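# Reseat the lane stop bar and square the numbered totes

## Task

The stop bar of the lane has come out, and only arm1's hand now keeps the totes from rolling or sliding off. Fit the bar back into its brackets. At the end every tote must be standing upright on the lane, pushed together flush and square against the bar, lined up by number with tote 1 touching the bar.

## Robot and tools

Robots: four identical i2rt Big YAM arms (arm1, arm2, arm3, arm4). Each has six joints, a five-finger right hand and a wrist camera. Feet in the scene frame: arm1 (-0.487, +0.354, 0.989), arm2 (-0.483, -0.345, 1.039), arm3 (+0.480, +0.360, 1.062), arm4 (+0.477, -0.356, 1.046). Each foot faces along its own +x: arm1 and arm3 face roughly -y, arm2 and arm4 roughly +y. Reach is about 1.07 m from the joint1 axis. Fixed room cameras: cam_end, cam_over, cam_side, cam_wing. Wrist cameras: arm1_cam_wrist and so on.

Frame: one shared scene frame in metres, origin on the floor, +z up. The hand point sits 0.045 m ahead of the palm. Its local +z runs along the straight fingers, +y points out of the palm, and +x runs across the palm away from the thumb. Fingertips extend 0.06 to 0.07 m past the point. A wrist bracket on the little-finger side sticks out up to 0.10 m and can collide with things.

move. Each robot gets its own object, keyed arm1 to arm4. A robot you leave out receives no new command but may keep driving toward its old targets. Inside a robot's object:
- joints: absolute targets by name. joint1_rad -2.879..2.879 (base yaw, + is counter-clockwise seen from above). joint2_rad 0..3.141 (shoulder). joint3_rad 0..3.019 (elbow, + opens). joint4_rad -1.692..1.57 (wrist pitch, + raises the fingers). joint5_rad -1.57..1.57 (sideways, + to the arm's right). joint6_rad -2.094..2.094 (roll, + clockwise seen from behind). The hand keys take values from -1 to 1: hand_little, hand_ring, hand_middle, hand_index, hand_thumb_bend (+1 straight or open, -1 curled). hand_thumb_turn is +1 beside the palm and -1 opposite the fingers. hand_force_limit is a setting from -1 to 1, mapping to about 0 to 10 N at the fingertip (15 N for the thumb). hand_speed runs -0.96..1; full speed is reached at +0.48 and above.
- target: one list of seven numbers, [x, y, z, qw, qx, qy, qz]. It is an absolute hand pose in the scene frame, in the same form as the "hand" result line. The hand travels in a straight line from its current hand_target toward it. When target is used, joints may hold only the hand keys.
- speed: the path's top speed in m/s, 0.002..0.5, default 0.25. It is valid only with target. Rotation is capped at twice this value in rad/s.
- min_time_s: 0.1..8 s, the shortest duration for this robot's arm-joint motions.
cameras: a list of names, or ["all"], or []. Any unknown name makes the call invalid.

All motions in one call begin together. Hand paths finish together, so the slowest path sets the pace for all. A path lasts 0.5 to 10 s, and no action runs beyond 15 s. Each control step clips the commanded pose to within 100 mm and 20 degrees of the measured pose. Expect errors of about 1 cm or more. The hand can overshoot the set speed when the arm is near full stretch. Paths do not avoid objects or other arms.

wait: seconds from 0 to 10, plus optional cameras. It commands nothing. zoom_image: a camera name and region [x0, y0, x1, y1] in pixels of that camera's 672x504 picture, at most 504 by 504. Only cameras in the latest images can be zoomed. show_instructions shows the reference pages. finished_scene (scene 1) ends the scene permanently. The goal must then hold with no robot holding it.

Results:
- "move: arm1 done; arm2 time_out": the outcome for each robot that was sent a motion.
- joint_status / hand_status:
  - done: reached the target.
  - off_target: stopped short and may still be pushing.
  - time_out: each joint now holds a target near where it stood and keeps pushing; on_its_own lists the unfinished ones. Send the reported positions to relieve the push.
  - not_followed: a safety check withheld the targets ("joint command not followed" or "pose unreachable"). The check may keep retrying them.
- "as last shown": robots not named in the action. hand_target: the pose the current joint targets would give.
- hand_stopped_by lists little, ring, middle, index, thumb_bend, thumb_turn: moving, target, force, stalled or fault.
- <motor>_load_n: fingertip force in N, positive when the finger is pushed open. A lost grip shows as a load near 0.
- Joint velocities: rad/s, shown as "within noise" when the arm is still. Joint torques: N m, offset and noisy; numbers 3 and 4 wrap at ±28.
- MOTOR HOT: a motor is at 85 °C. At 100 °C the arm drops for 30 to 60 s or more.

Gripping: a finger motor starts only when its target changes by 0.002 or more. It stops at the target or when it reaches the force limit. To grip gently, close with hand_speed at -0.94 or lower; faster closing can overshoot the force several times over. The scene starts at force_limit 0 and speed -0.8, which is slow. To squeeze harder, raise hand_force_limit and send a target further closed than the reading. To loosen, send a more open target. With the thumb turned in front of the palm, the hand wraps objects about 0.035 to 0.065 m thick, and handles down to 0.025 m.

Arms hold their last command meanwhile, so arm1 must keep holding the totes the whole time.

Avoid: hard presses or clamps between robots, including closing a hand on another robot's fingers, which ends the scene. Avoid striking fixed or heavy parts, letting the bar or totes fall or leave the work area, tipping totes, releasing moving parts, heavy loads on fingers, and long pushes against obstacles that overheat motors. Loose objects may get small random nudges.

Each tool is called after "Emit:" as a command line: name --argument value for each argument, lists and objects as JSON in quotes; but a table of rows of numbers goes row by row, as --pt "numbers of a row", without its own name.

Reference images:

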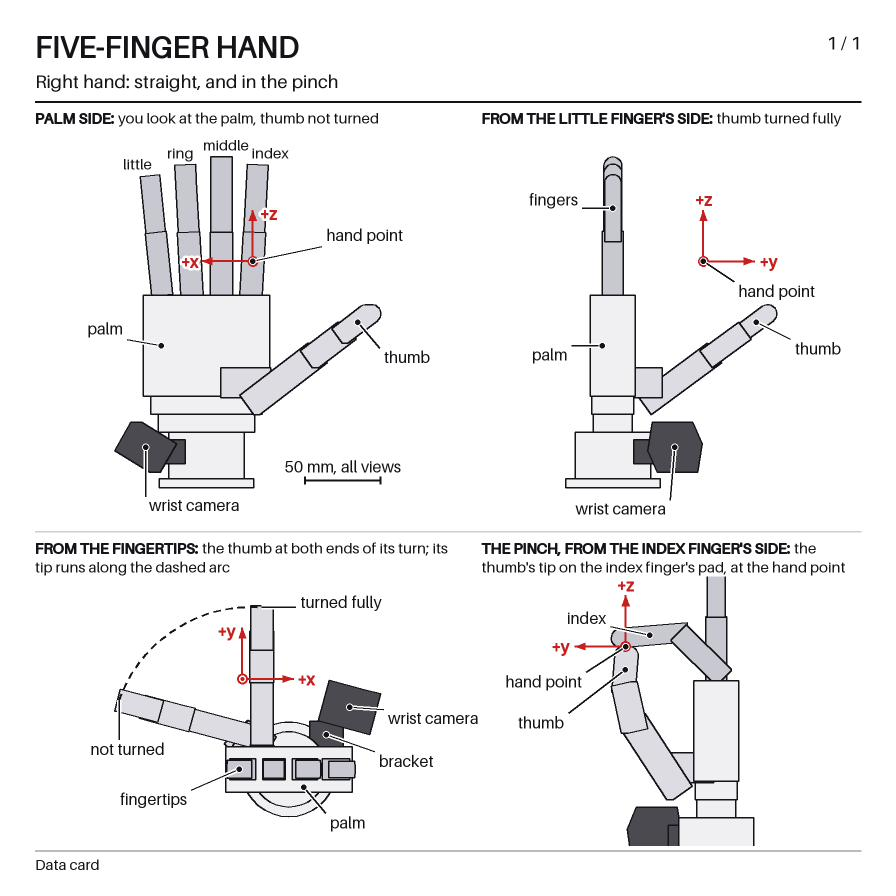

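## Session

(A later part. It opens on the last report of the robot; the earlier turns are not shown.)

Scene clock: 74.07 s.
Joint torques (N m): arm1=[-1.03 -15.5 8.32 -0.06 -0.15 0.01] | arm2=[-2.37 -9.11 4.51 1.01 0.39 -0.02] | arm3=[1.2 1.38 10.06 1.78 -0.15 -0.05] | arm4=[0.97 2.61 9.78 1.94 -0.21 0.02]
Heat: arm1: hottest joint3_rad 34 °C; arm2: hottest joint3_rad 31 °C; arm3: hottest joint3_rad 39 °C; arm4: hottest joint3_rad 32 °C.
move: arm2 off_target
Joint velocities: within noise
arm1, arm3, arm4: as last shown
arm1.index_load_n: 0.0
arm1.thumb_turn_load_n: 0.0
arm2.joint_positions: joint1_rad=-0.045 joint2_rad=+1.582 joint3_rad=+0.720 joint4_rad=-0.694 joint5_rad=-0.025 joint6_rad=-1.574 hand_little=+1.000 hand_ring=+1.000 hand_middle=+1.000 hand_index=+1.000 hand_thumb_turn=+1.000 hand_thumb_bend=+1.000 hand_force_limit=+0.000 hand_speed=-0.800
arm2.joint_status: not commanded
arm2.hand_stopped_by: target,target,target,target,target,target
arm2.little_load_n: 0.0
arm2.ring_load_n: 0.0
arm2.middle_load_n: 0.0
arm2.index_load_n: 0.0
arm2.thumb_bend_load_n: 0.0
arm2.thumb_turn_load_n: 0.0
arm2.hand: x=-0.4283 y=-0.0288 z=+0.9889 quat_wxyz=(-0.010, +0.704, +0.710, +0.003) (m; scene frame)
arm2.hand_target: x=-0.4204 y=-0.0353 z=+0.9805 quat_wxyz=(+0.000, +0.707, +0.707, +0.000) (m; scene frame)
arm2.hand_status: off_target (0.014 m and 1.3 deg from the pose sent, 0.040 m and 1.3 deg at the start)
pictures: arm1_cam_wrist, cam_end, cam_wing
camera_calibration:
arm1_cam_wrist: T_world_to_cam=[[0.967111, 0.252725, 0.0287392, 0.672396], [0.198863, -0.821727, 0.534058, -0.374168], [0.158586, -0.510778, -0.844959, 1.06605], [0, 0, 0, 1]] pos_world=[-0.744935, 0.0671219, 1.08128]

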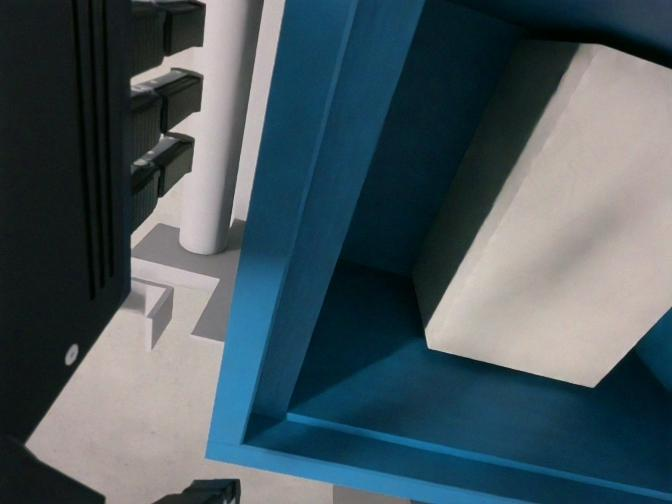

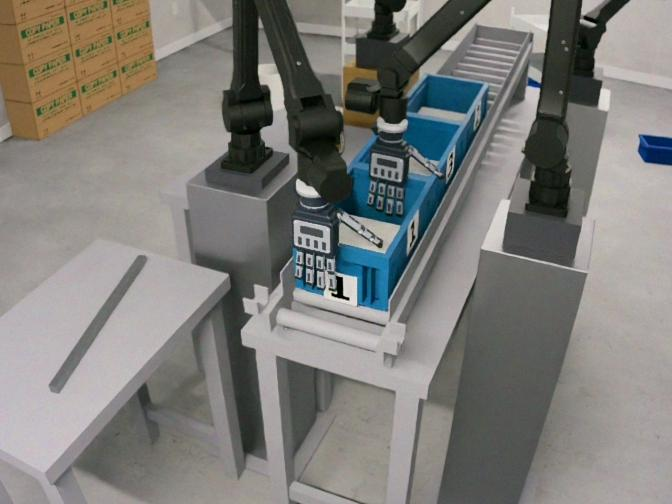

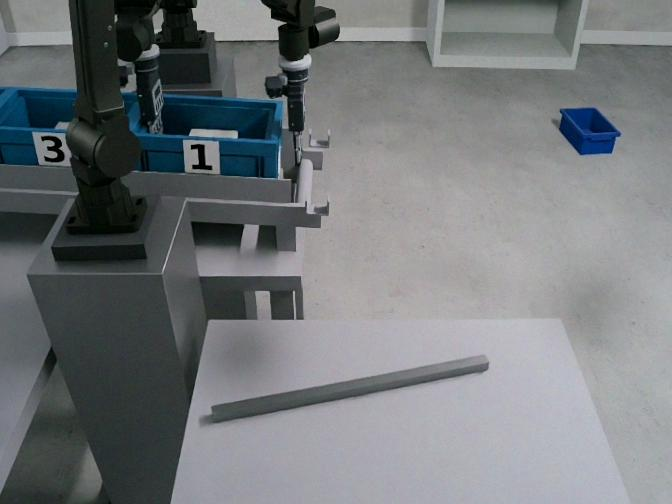

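Emit:
move --arm1 '{"target":[-0.80,0.10,1.18,0,0.7071,0.7071,0],"speed":0.25}' --cameras '["arm1_cam_wrist","cam_wing"]'

Emit:
zoom_image --camera "arm1_cam_wrist" --region '[120, 0, 504, 384]'

Scene clock: 77.50 s.
Joint torques (N m): arm1=[-1.9 -13.74 12.37 -0.24 -0.1 -0.11] | arm2=[-2.32 -9.17 4.66 0.92 0.37 -0.02] | arm3=[1.03 1.61 9.96 1.76 -0.13 -0.03] | arm4=[0.79 3.6 9.76 1.84 -0.15 -0.04]
Heat: arm1: hottest joint3_rad 34 °C; arm2: hottest joint3_rad 31 °C; arm3: hottest joint3_rad 40 °C; arm4: hottest joint3_rad 32 °C.
move: arm1 off_target
Joint velocities: within noise
arm1.joint_positions: joint1_rad=-1.062 joint2_rad=+1.482 joint3_rad=+1.290 joint4_rad=-1.419 joint5_rad=-0.008 joint6_rad=+0.540 hand_little=+1.000 hand_ring=+1.000 hand_middle=+1.000 hand_index=+1.000 hand_thumb_turn=+1.000 hand_thumb_bend=+1.000 hand_force_limit=+0.000 hand_speed=-0.800
arm1.joint_status: not commanded
arm1.hand_stopped_by: target,target,target,target,target,target
arm1.little_load_n: 0.0
arm1.ring_load_n: 0.0
arm1.middle_load_n: -0.5
arm1.index_load_n: 0.0
arm1.thumb_bend_load_n: 0.0
arm1.thumb_turn_load_n: 0.0
arm1.hand: x=-0.7845 y=+0.1039 z=+1.1647 quat_wxyz=(-0.004, -0.706, -0.708, -0.018) (m; scene frame)
arm1.hand_target: x=-0.7994 y=+0.1004 z=+1.1799 quat_wxyz=(+0.000, -0.707, -0.707, +0.000) (m; scene frame)
arm1.hand_status: off_target (0.022 m and 2.1 deg from the pose sent, 0.227 m and 1.0 deg at the start)
arm2, arm3, arm4: as last shown
arm2.hand: x=-0.4283 y=-0.0287 z=+0.9889 quat_wxyz=(-0.010, +0.704, +0.710, +0.003) (m; scene frame)
pictures: arm1_cam_wrist, cam_wing
camera_calibration:
arm1_cam_wrist: T_world_to_cam=[[0.962604, 0.259539, 0.0776772, 0.630692], [0.183564, -0.835722, 0.517565, -0.371912], [0.199245, -0.483951, -0.852111, 1.31395], [0, 0, 0, 1]] pos_world=[-0.800635, 0.161384, 1.26313]

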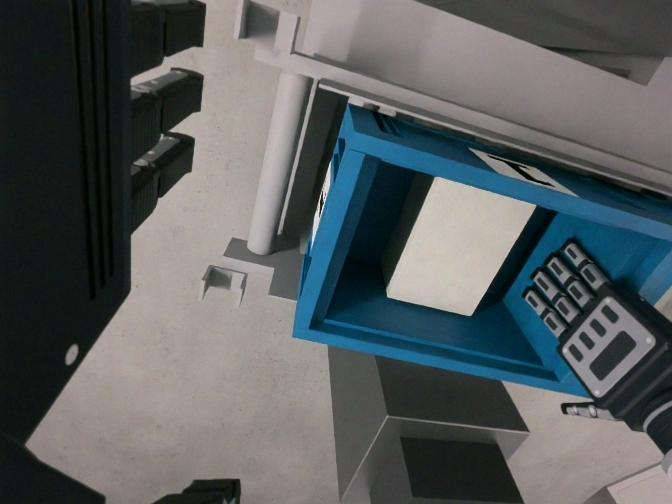

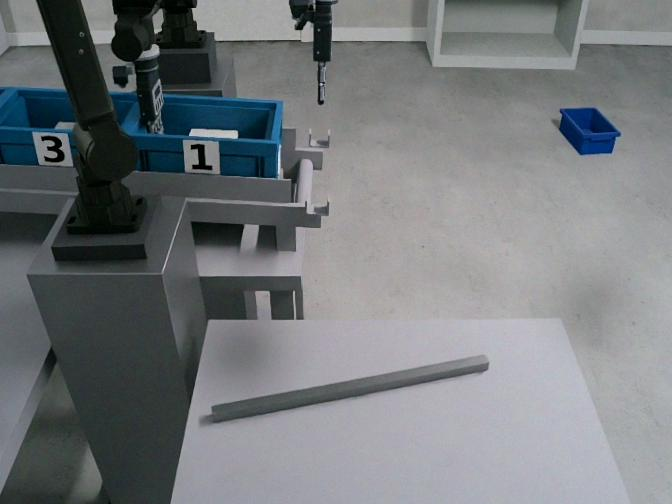

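Scaled by 1.312 from the camera's 672x504 image, which has a finer 960x720 frame.

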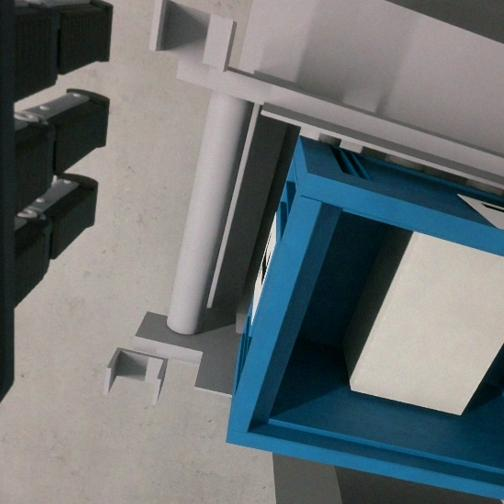

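Emit:
move --arm1 '{"joints":{"joint1_rad":-2.136,"joint2_rad":1.60,"joint3_rad":1.246,"joint4_rad":-1.216,"joint5_rad":0,"joint6_rad":0.808,"hand_speed":-0.3,"hand_thumb_turn":-1},"min_time_s":3}' --cameras '["arm1_cam_wrist","cam_wing","cam_over"]'

Scene clock: 86.77 s.
Joint torques (N m): arm1=[-1.61 -14.27 7.88 0.55 0 0.1] | arm2=[-1.96 -8.47 4.62 1.03 0.38 -0.05] | arm3=[1.26 1.49 10.02 1.78 -0.12 -0.01] | arm4=[0.38 3.19 9.72 1.89 -0.14 0.01]
Heat: arm1: hottest joint3_rad 36 °C; arm2: hottest joint3_rad 31 °C; arm3: hottest joint3_rad 40 °C; arm4: hottest joint3_rad 32 °C.
move: arm1 done
Joint velocities: within noise
arm1.joint_positions: joint1_rad=-2.127 joint2_rad=+1.585 joint3_rad=+1.250 joint4_rad=-1.225 joint5_rad=-0.001 joint6_rad=+0.799 hand_little=+1.000 hand_ring=+1.000 hand_middle=+1.000 hand_index=+1.000 hand_thumb_turn=-1.000 hand_thumb_bend=+1.000 hand_force_limit=+0.000 hand_speed=-0.300
arm1.joint_status: all done
arm1.hand_stopped_by: target,target,target,target,target,target
arm1.little_load_n: 0.0
arm1.ring_load_n: 0.0
arm1.middle_load_n: 0.0
arm1.index_load_n: 0.0
arm1.thumb_bend_load_n: 0.0
arm1.thumb_turn_load_n: 0.0
arm1.hand: x=-0.8983 y=+0.5162 z=+1.1074 quat_wxyz=(+0.007, -0.992, -0.124, +0.008) (m; scene frame)
arm1.hand_target: x=-0.8980 y=+0.5204 z=+1.0996 quat_wxyz=(+0.004, -0.993, -0.115, +0.004) (m; scene frame)
arm1.hand_status: not commanded
arm2, arm3, arm4: as last shown
arm4.thumb_turn_load_n: -0.5
pictures: arm1_cam_wrist, cam_over, cam_wing
camera_calibration:
arm1_cam_wrist: T_world_to_cam=[[0.489665, -0.871539, 0.0254476, 0.854508], [-0.74208, -0.401252, 0.536949, -1.054], [-0.457761, -0.281809, -0.843231, 0.783017], [0, 0, 0, 1]] pos_world=[-0.84214, 0.54248, 1.20446]

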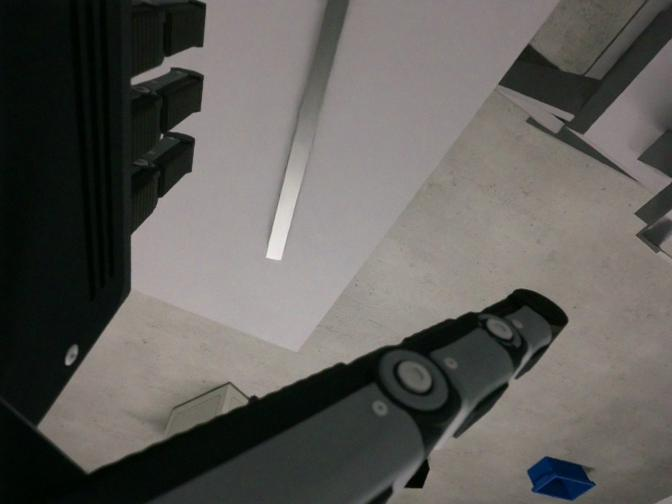

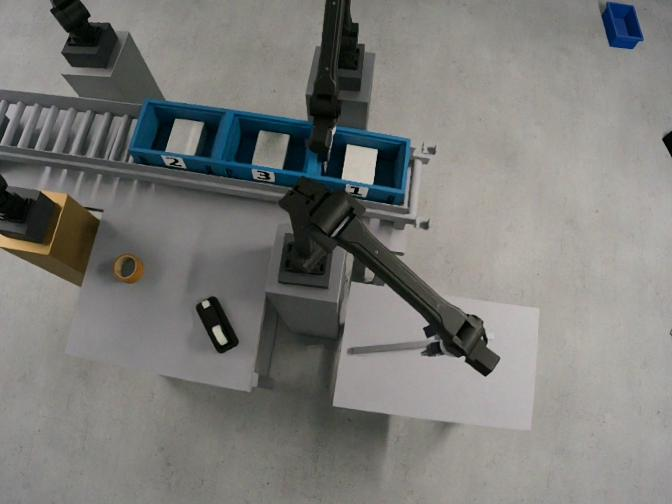

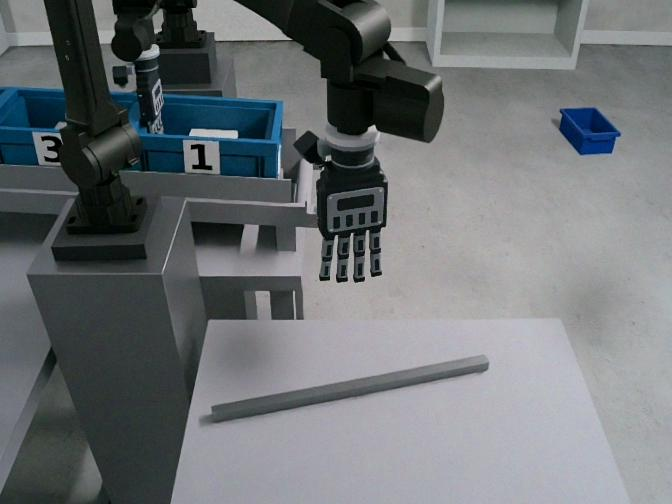

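Emit:
move --arm1 '{"target":[-0.905,0.517,0.93,0,0.9942,0.1074,0],"speed":0.2}' --cameras '["arm1_cam_wrist","cam_wing","cam_end","cam_side"]'

Emit:
zoom_image --camera "cam_wing" --region '[190, 230, 510, 450]'

Emit:
zoom_image --camera "cam_end" --region '[0, 200, 260, 420]'

Scene clock: 93.00 s.
Joint torques (N m): arm1=[-0.56 -16.67 6.31 0.53 -0.09 0.13] | arm2=[-2.08 -8.94 4.52 0.94 0.39 -0.01] | arm3=[1.14 1.49 9.94 1.85 -0.12 -0.05] | arm4=[0.97 3.55 9.74 1.73 -0.18 0]
Heat: arm1: hottest joint3_rad 36 °C; arm2: hottest joint3_rad 31 °C; arm3: hottest joint3_rad 40 °C; arm4: hottest joint3_rad 33 °C.
move: arm1 done
Joint velocities: within noise
arm1.joint_positions: joint1_rad=-2.127 joint2_rad=+1.847 joint3_rad=+1.069 joint4_rad=-0.806 joint5_rad=-0.001 joint6_rad=+0.828 hand_little=+1.000 hand_ring=+1.000 hand_middle=+1.000 hand_index=+1.000 hand_thumb_turn=-1.000 hand_thumb_bend=+1.000 hand_force_limit=+0.000 hand_speed=-0.300
arm1.joint_status: not commanded
arm1.hand_stopped_by: target,target,target,target,target,target
arm1.little_load_n: 0.0
arm1.ring_load_n: 0.0
arm1.middle_load_n: 0.0
arm1.index_load_n: 0.0
arm1.thumb_bend_load_n: 0.0
arm1.thumb_turn_load_n: 0.5
arm1.hand: x=-0.9017 y=+0.5179 z=+0.9333 quat_wxyz=(-0.001, -0.994, -0.110, -0.002) (m; scene frame)
arm1.hand_target: x=-0.9049 y=+0.5170 z=+0.9300 quat_wxyz=(+0.000, -0.994, -0.107, +0.000) (m; scene frame)
arm1.hand_status: done (0.005 m and 0.3 deg from the pose sent, 0.178 m and 2.3 deg at the start)
arm2: as last shown
arm2.thumb_bend_load_n: -0.5
arm3.joint_positions: joint1_rad=+0.859 joint2_rad=+0.647 joint3_rad=+1.405 joint4_rad=-1.258 joint5_rad=-0.252 joint6_rad=-1.430 hand_little=+1.000 hand_ring=+1.000 hand_middle=+1.000 hand_index=+1.000 hand_thumb_turn=+1.000 hand_thumb_bend=+1.000 hand_force_limit=+0.000 hand_speed=-0.800
arm3.joint_status: not commanded
arm3.hand_stopped_by: target,target,target,target,target,target
arm3.little_load_n: 0.0
arm3.ring_load_n: 0.0
arm3.middle_load_n: 0.0
arm3.index_load_n: 0.0
arm3.thumb_bend_load_n: 0.0
arm3.thumb_turn_load_n: 0.0
arm3.hand: x=+0.6672 y=+0.1753 z=+1.5705 quat_wxyz=(+0.036, +0.799, -0.304, +0.517) (m; scene frame)
arm3.hand_target: x=+0.6664 y=+0.1758 z=+1.5841 quat_wxyz=(+0.041, +0.793, -0.299, +0.529) (m; scene frame)
arm3.hand_status: not commanded
arm4.joint_positions: joint1_rad=+0.888 joint2_rad=+0.590 joint3_rad=+1.406 joint4_rad=-1.237 joint5_rad=-0.221 joint6_rad=-0.977 hand_little=+1.000 hand_ring=+1.000 hand_middle=+1.000 hand_index=+1.000 hand_thumb_turn=+1.000 hand_thumb_bend=+1.000 hand_force_limit=+0.000 hand_speed=-0.800
arm4.joint_status: not commanded
arm4.hand_stopped_by: target,target,target,target,target,target
arm4.little_load_n: 0.0
arm4.ring_load_n: 0.0
arm4.middle_load_n: 0.0
arm4.index_load_n: 0.0
arm4.thumb_bend_load_n: 0.0
arm4.thumb_turn_load_n: 0.0
arm4.hand: x=+0.2887 y=-0.2250 z=+1.5575 quat_wxyz=(-0.544, +0.441, +0.710, -0.071) (m; scene frame)
arm4.hand_target: x=+0.2900 y=-0.2261 z=+1.5702 quat_wxyz=(-0.556, +0.436, +0.705, -0.070) (m; scene frame)
arm4.hand_status: not commanded
pictures: arm1_cam_wrist, cam_end, cam_side, cam_wing
camera_calibration:
arm1_cam_wrist: T_world_to_cam=[[0.463023, -0.88515, 0.0460345, 0.825798], [-0.764473, -0.372535, 0.526116, -0.987337], [-0.448543, -0.278796, -0.849166, 0.647451], [0, 0, 0, 1]] pos_world=[-0.846747, 0.543645, 1.03123]

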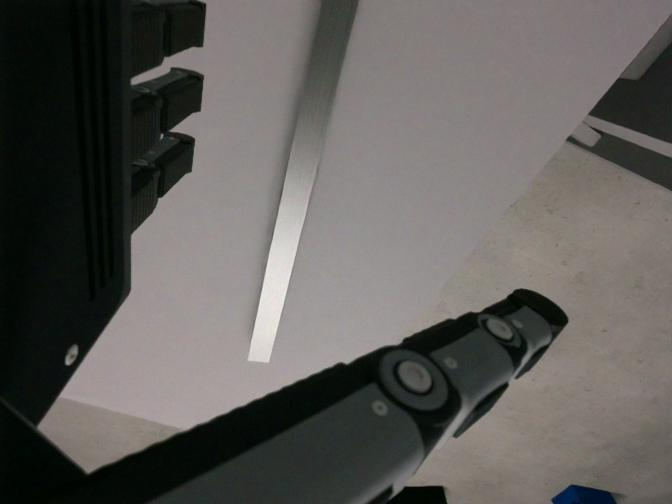

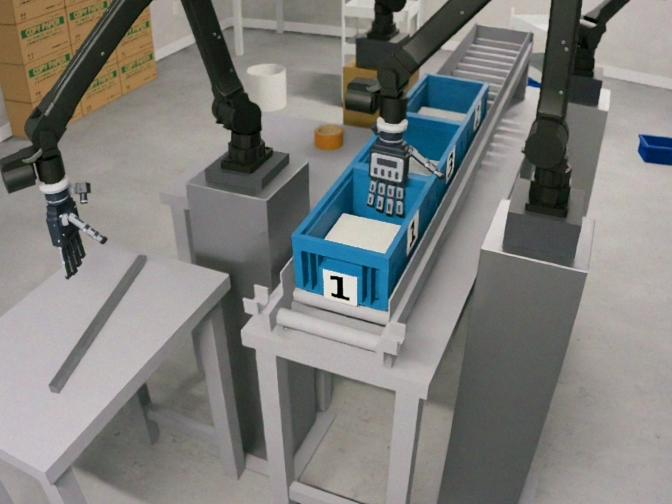

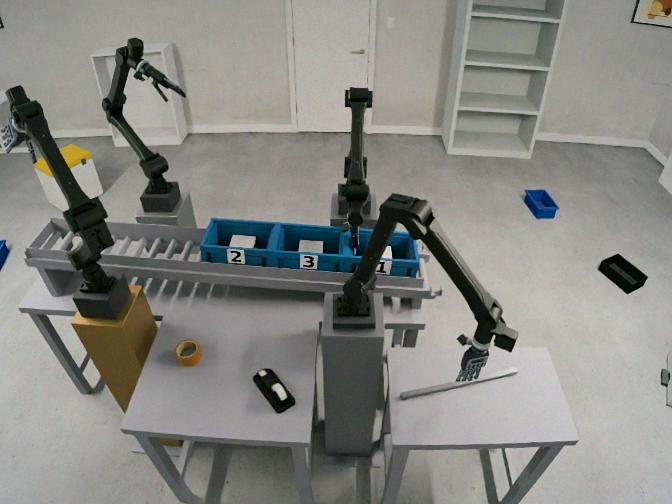

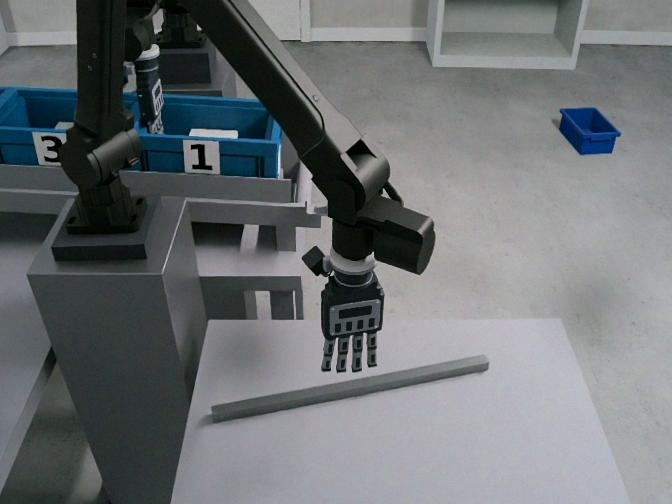

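Scaled by 1.575 from the camera's 672x504 image, which has a finer 960x720 frame.

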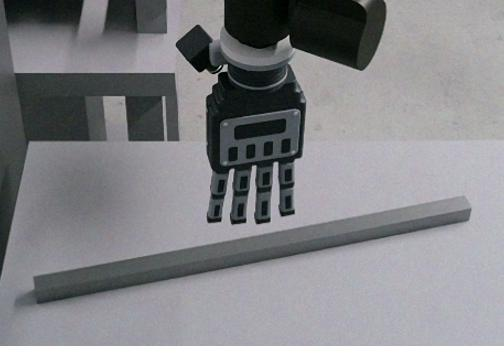

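Scaled by 1.938 from the camera's 672x504 image, which has a finer 960x720 frame.

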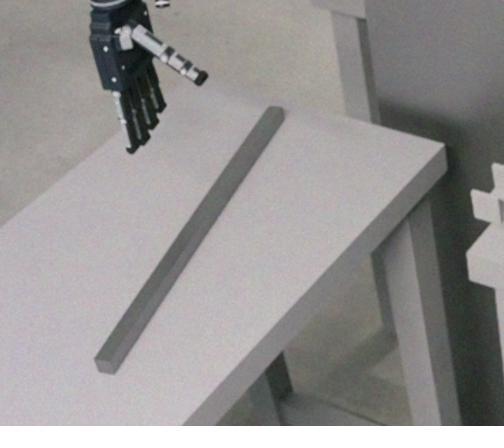

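Emit:
move --arm1 '{"target":[-0.912,0.510,0.95,0.512,-0.852,-0.0933,0.0559],"speed":0.3,"joints":{"hand_little":0.3,"hand_ring":0.3,"hand_middle":0.3,"hand_index":0.3,"hand_thumb_bend":0.5}}' --cameras '["arm1_cam_wrist","cam_wing","cam_end","cam_side"]'

Emit:
zoom_image --camera "cam_wing" --region '[190, 230, 510, 450]'

Emit:
zoom_image --camera "cam_end" --region '[0, 200, 260, 420]'

Scene clock: 127.00 s.
Joint torques (N m): arm1=[0.09 -12.4 4.86 1.26 0.84 -0.04] | arm2=[-2.14 -8.47 4.55 0.92 0.4 -0.04] | arm3=[1.14 1.44 10.02 1.72 -0.12 -0.05] | arm4=[0.67 3.55 9.65 2.06 -0.19 0.01]
Heat: arm1: hottest joint3_rad 35 °C; arm2: hottest joint3_rad 30 °C; arm3: hottest joint3_rad 41 °C; arm4: hottest joint3_rad 34 °C.
move: arm1 done
Joint velocities: within noise
arm1.joint_positions: joint1_rad=-1.682 joint2_rad=+1.686 joint3_rad=+0.667 joint4_rad=-0.077 joint5_rad=+1.005 joint6_rad=+1.026 hand_little=+0.300 hand_ring=+0.300 hand_middle=+0.300 hand_index=+0.300 hand_thumb_turn=-1.000 hand_thumb_bend=+0.500 hand_force_limit=+0.000 hand_speed=-0.300
arm1.joint_status: all done
arm1.hand_stopped_by: target,target,target,target,target,target
arm1.little_load_n: 0.0
arm1.ring_load_n: 0.0
arm1.middle_load_n: 0.0
arm1.index_load_n: 0.0
arm1.thumb_bend_load_n: 0.0
arm1.thumb_turn_load_n: 0.0
arm1.hand: x=-0.9121 y=+0.5155 z=+0.9553 quat_wxyz=(+0.512, -0.853, -0.085, +0.056) (m; scene frame)
arm1.hand_target: x=-0.9119 y=+0.5100 z=+0.9501 quat_wxyz=(+0.512, -0.852, -0.093, +0.056) (m; scene frame)
arm1.hand_status: done (0.008 m and 1.0 deg from the pose sent, 0.021 m and 62.1 deg at the start)
arm2, arm3, arm4: as last shown
arm2.thumb_bend_load_n: 0.0
arm2.thumb_turn_load_n: 0.5
arm3.index_load_n: -0.5
pictures: arm1_cam_wrist, cam_end, cam_side, cam_wing
camera_calibration:
arm1_cam_wrist: T_world_to_cam=[[0.346526, -0.430717, -0.833308, 1.3271], [-0.694729, -0.714749, 0.0805373, -0.34208], [-0.630295, 0.551015, -0.54691, -0.221453], [0, 0, 0, 1]] pos_world=[-0.837109, 0.449126, 1.01232]

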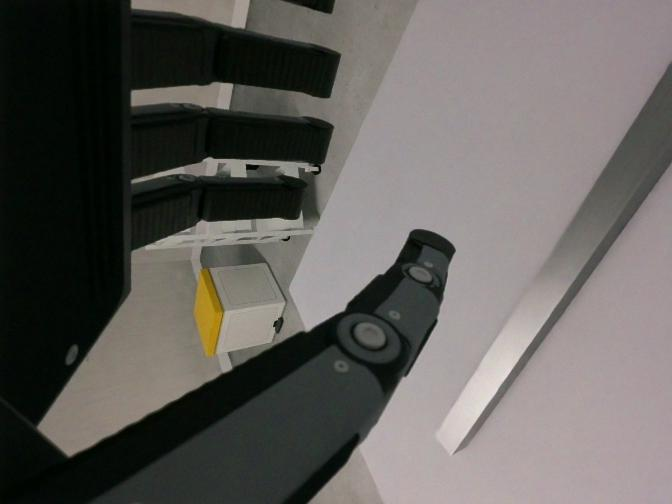

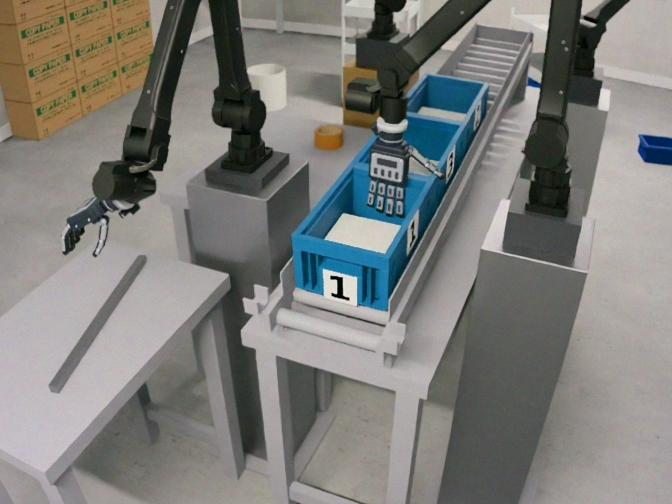

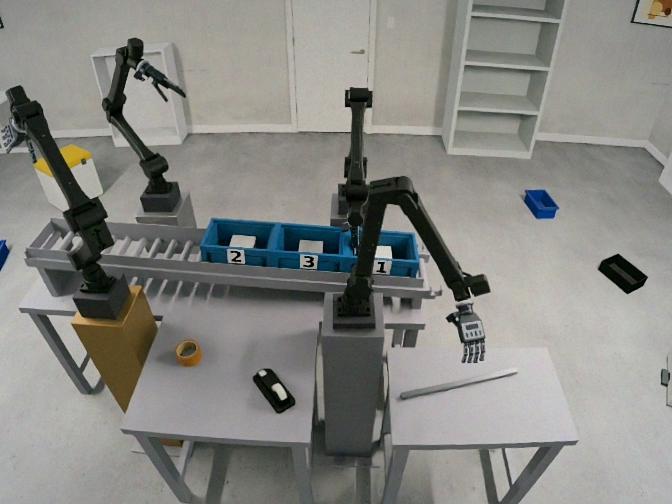

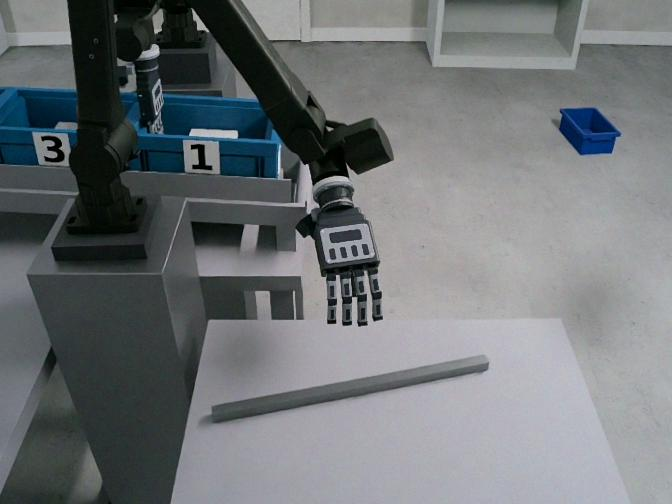

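Scaled by 1.575 from the camera's 672x504 image, which has a finer 960x720 frame.

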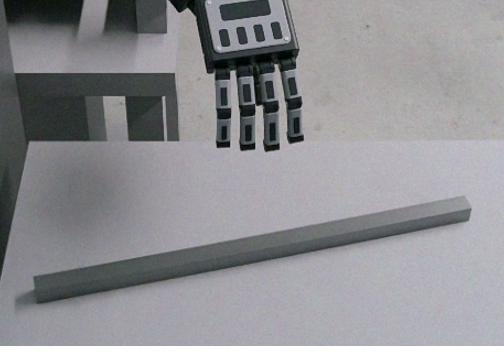

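Scaled by 1.938 from the camera's 672x504 image, which has a finer 960x720 frame.

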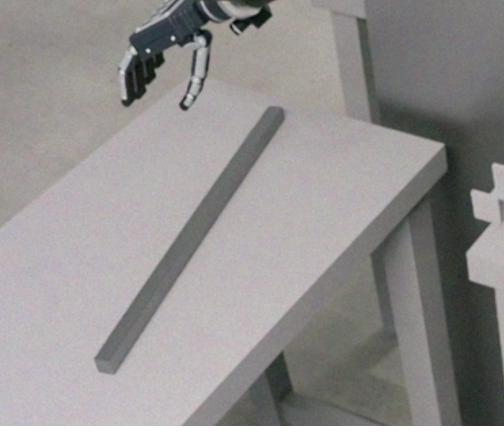

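Emit:
move --arm1 '{"target":[-0.912,0.507,0.80,0.512,-0.852,-0.0933,0.0559],"speed":0.15}' --cameras '["arm1_cam_wrist","cam_wing","cam_end","cam_over"]'

Emit:
zoom_image --camera "cam_wing" --region '[270, 280, 430, 420]'

Emit:
zoom_image --camera "cam_end" --region '[20, 220, 180, 360]'

Scene clock: 132.67 s.
Joint torques (N m): arm1=[0.09 -15.03 2.52 1.29 0.85 0] | arm2=[-2.32 -9 4.62 0.92 0.39 -0.04] | arm3=[1.14 1.49 9.98 1.81 -0.15 -0.03] | arm4=[0.44 3.49 9.89 1.95 -0.24 -0.02]
Heat: arm1: hottest joint3_rad 34 °C; arm2: hottest joint3_rad 30 °C; arm3: hottest joint3_rad 42 °C; arm4: hottest joint3_rad 34 °C.
move: arm1 done
Joint velocities: within noise
arm1.joint_positions: joint1_rad=-1.672 joint2_rad=+2.177 joint3_rad=+0.696 joint4_rad=+0.350 joint5_rad=+1.010 joint6_rad=+1.041 hand_little=+0.300 hand_ring=+0.300 hand_middle=+0.300 hand_index=+0.300 hand_thumb_turn=-1.000 hand_thumb_bend=+0.500 hand_force_limit=+0.000 hand_speed=-0.300
arm1.joint_status: not commanded
arm1.hand_stopped_by: target,target,target,target,target,target
arm1.little_load_n: 0.0
arm1.ring_load_n: 0.0
arm1.middle_load_n: 0.0
arm1.index_load_n: 0.0
arm1.thumb_bend_load_n: 0.0
arm1.thumb_turn_load_n: 0.0
arm1.hand: x=-0.9030 y=+0.5119 z=+0.8018 quat_wxyz=(+0.510, -0.854, -0.091, +0.047) (m; scene frame)
arm1.hand_target: x=-0.9120 y=+0.5069 z=+0.8002 quat_wxyz=(+0.512, -0.852, -0.093, +0.056) (m; scene frame)
arm1.hand_status: done (0.010 m and 1.1 deg from the pose sent, 0.156 m and 1.0 deg at the start)
arm2, arm3, arm4: as last shown
arm2.thumb_turn_load_n: 0.0
arm3.index_load_n: 0.0
arm4.middle_load_n: -0.5
pictures: arm1_cam_wrist, cam_end, cam_over, cam_wing
camera_calibration:
arm1_cam_wrist: T_world_to_cam=[[0.36514, -0.430802, -0.825277, 1.20478], [-0.69543, -0.715571, 0.0658446, -0.314405], [-0.61891, 0.54988, -0.560876, -0.27567], [0, 0, 0, 1]] pos_world=[-0.829176, 0.445628, 0.860363]

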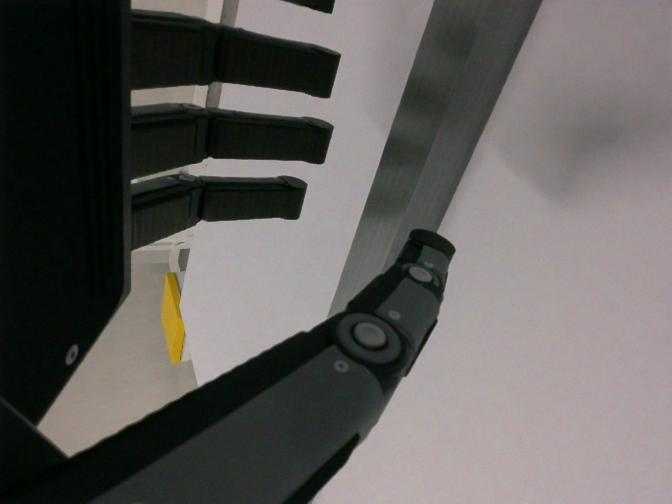

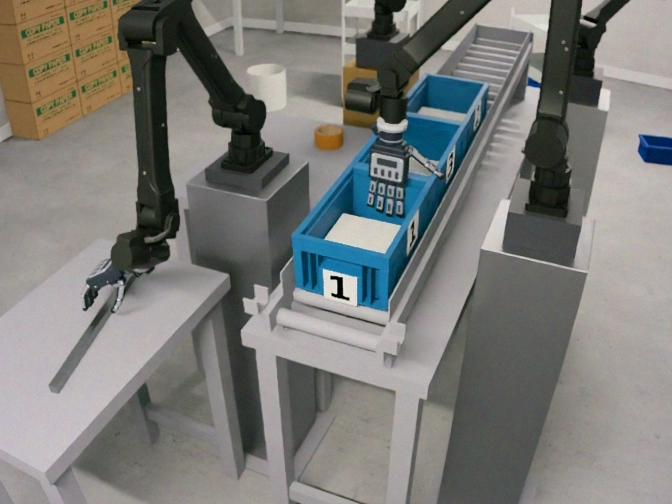

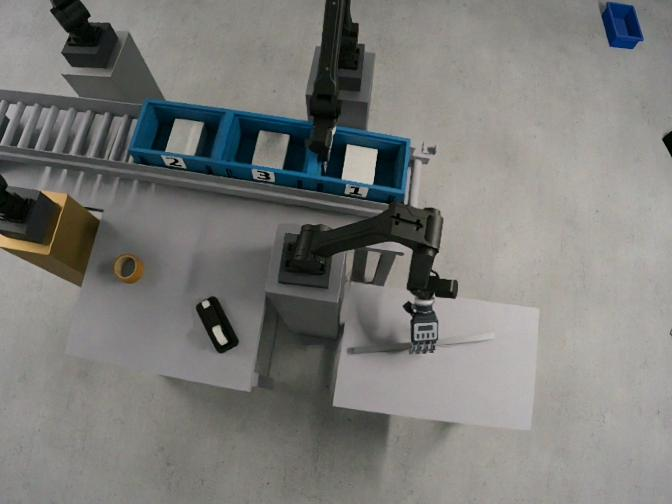

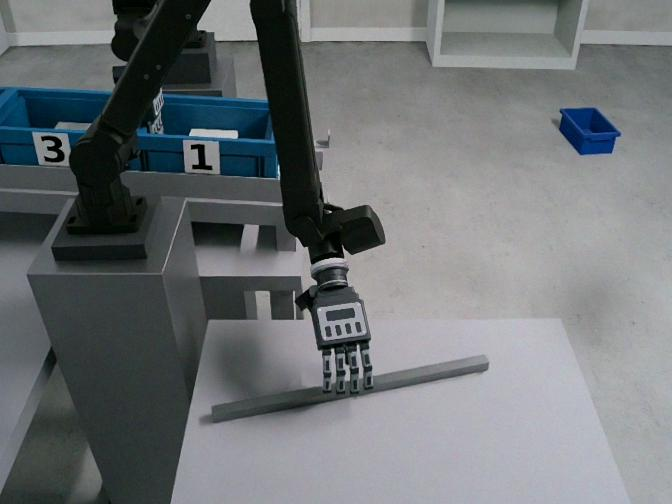

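Scaled by 3.150 from the camera's 672x504 image, which has a finer 960x720 frame.

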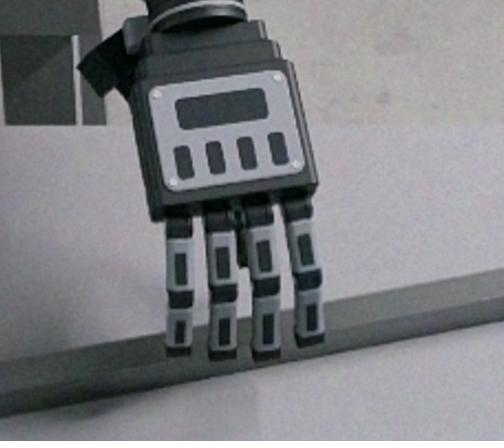

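Scaled by 3.150 from the camera's 672x504 image, which has a finer 960x720 frame.

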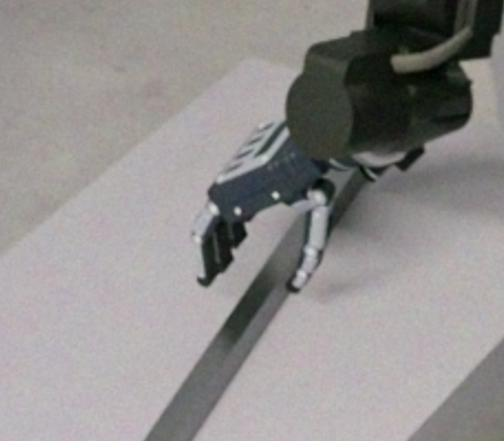

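Emit:
move --arm1 '{"target":[-0.920,0.507,0.768,0.512,-0.852,-0.0933,0.0559],"speed":0.05}' --cameras '["arm1_cam_wrist","cam_wing","cam_end"]'

Emit:
zoom_image --camera "cam_wing" --region '[290, 320, 400, 420]'

Emit:
zoom_image --camera "cam_end" --region '[50, 250, 150, 350]'

Scene clock: 135.90 s.
Joint torques (N m): arm1=[0.09 -15.33 2.15 1.09 0.82 0.03] | arm2=[-2.08 -8.82 4.53 1.06 0.38 -0.04] | arm3=[1.2 1.67 9.95 1.76 -0.14 -0.04] | arm4=[0.67 3.37 9.66 1.76 -0.18 -0.01]
Heat: arm1: hottest joint3_rad 34 °C; arm2: hottest joint3_rad 30 °C; arm3: hottest joint3_rad 42 °C; arm4: hottest joint3_rad 34 °C.
move: arm1 done
Joint velocities: within noise
arm1.joint_positions: joint1_rad=-1.670 joint2_rad=+2.280 joint3_rad=+0.752 joint4_rad=+0.398 joint5_rad=+1.011 joint6_rad=+1.041 hand_little=+0.300 hand_ring=+0.300 hand_middle=+0.300 hand_index=+0.300 hand_thumb_turn=-1.000 hand_thumb_bend=+0.500 hand_force_limit=+0.000 hand_speed=-0.300
arm1.joint_status: not commanded
arm1.hand_stopped_by: target,target,target,target,target,target
arm1.little_load_n: 0.0
arm1.ring_load_n: 0.0
arm1.middle_load_n: -0.5
arm1.index_load_n: 0.0
arm1.thumb_bend_load_n: 0.0
arm1.thumb_turn_load_n: 0.0
arm1.hand: x=-0.9122 y=+0.5124 z=+0.7717 quat_wxyz=(+0.511, -0.853, -0.091, +0.047) (m; scene frame)
arm1.hand_target: x=-0.9198 y=+0.5069 z=+0.7681 quat_wxyz=(+0.512, -0.852, -0.093, +0.056) (m; scene frame)
arm1.hand_status: done (0.010 m and 1.0 deg from the pose sent, 0.038 m and 1.1 deg at the start)
arm2, arm3, arm4: as last shown
arm2.thumb_bend_load_n: -0.5
arm4.middle_load_n: 0.0
pictures: arm1_cam_wrist, cam_end, cam_wing
camera_calibration:
arm1_cam_wrist: T_world_to_cam=[[0.364474, -0.429678, -0.826157, 1.18306], [-0.69489, -0.716093, 0.0658713, -0.317721], [-0.619909, 0.550079, -0.559576, -0.300525], [0, 0, 0, 1]] pos_world=[-0.838275, 0.446131, 0.830158]

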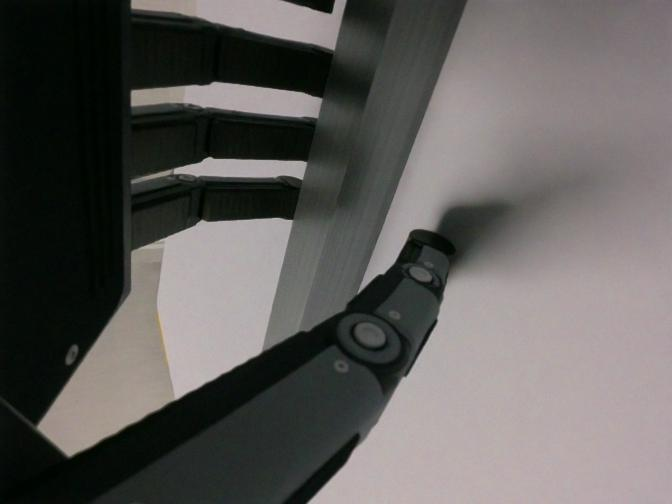

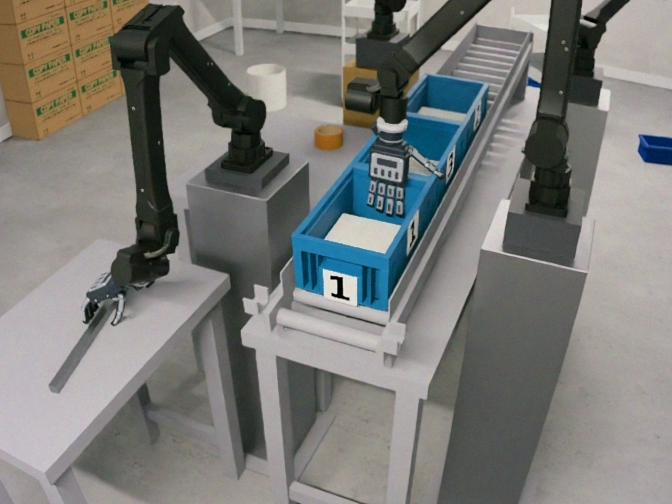

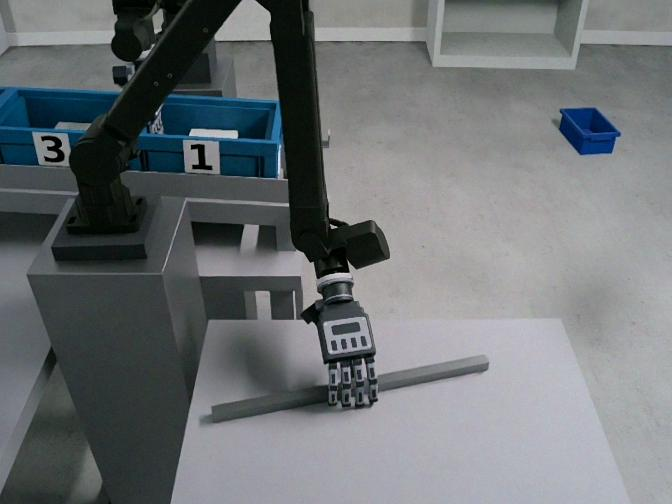

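Scaled by 4.582 from the camera's 672x504 image, which has a finer 960x720 frame.

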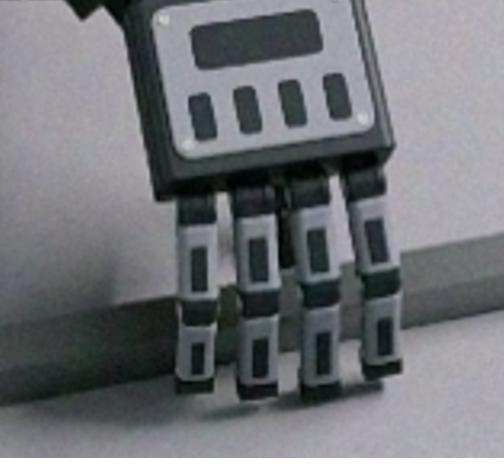

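Scaled by 5.040 from the camera's 672x504 image, which has a finer 960x720 frame.

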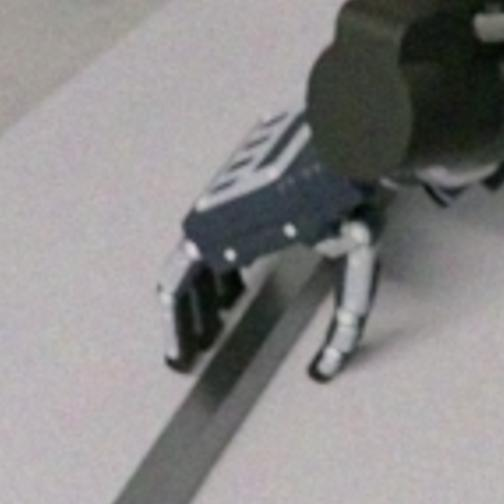

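Emit:
move --arm1 '{"target":[-0.920,0.506,0.764,0.512,-0.852,-0.0933,0.0559],"speed":0.05,"joints":{"hand_speed":-0.9,"hand_force_limit":-0.2,"hand_thumb_bend":0.1}}' --cameras '["arm1_cam_wrist","cam_end"]'

Emit:
zoom_image --camera "cam_end" --region '[50, 250, 150, 350]'

Scene clock: 141.10 s.
Joint torques (N m): arm1=[0.15 -14.86 2.3 1.25 0.59 0.08] | arm2=[-2.2 -8.53 4.56 0.98 0.37 -0.04] | arm3=[1.08 1.55 9.96 1.77 -0.12 -0.03] | arm4=[0.26 2.78 9.65 1.8 -0.18 -0.03]
Heat: arm1: hottest joint3_rad 34 °C; arm2: hottest joint3_rad 30 °C; arm3: hottest joint3_rad 42 °C; arm4: hottest joint3_rad 34 °C.
move: arm1 off_target
Joint velocities: within noise
arm1.joint_positions: joint1_rad=-1.668 joint2_rad=+2.285 joint3_rad=+0.754 joint4_rad=+0.401 joint5_rad=+1.017 joint6_rad=+1.041 hand_little=+0.300 hand_ring=+0.300 hand_middle=+0.300 hand_index=+0.300 hand_thumb_turn=-1.000 hand_thumb_bend=+0.100 hand_force_limit=-0.200 hand_speed=-0.900
arm1.joint_status: all done
arm1.hand_stopped_by: target,target,target,target,target,target
arm1.little_load_n: 0.0
arm1.ring_load_n: 0.0
arm1.middle_load_n: 0.0
arm1.index_load_n: 0.0
arm1.thumb_bend_load_n: 0.0
arm1.thumb_turn_load_n: 0.0
arm1.hand: x=-0.9122 y=+0.5124 z=+0.7707 quat_wxyz=(+0.513, -0.852, -0.091, +0.047) (m; scene frame)
arm1.hand_target: x=-0.9196 y=+0.5060 z=+0.7642 quat_wxyz=(+0.512, -0.852, -0.093, +0.056) (m; scene frame)
arm1.hand_status: off_target (0.012 m and 1.1 deg from the pose sent, 0.013 m and 1.0 deg at the start)
arm2, arm3, arm4: as last shown
arm2.ring_load_n: 0.5
arm2.thumb_bend_load_n: 0.0
pictures: arm1_cam_wrist, cam_end
camera_calibration:
arm1_cam_wrist: T_world_to_cam=[[0.364903, -0.425001, -0.828384, 1.18197], [-0.695345, -0.716075, 0.0610819, -0.314407], [-0.619145, 0.553724, -0.556821, -0.304374], [0, 0, 0, 1]] pos_world=[-0.838376, 0.445737, 0.828844]

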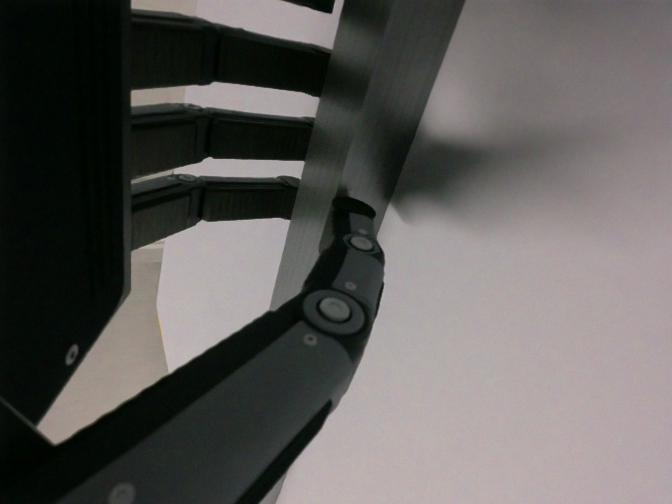

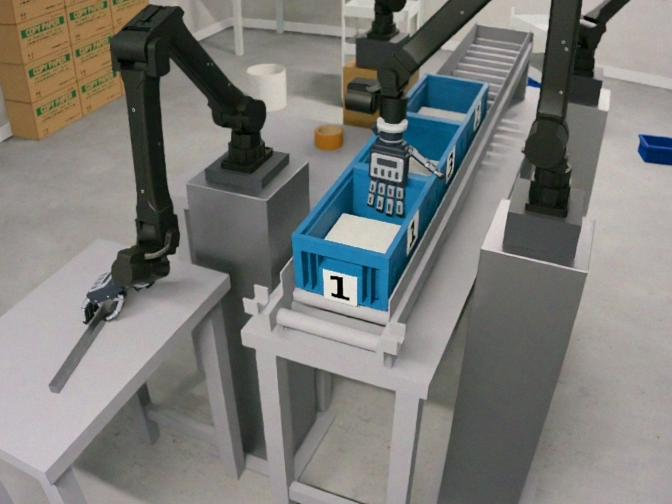

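Scaled by 5.040 from the camera's 672x504 image, which has a finer 960x720 frame.

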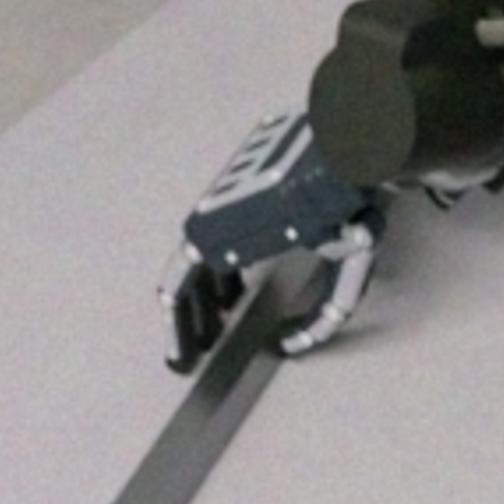

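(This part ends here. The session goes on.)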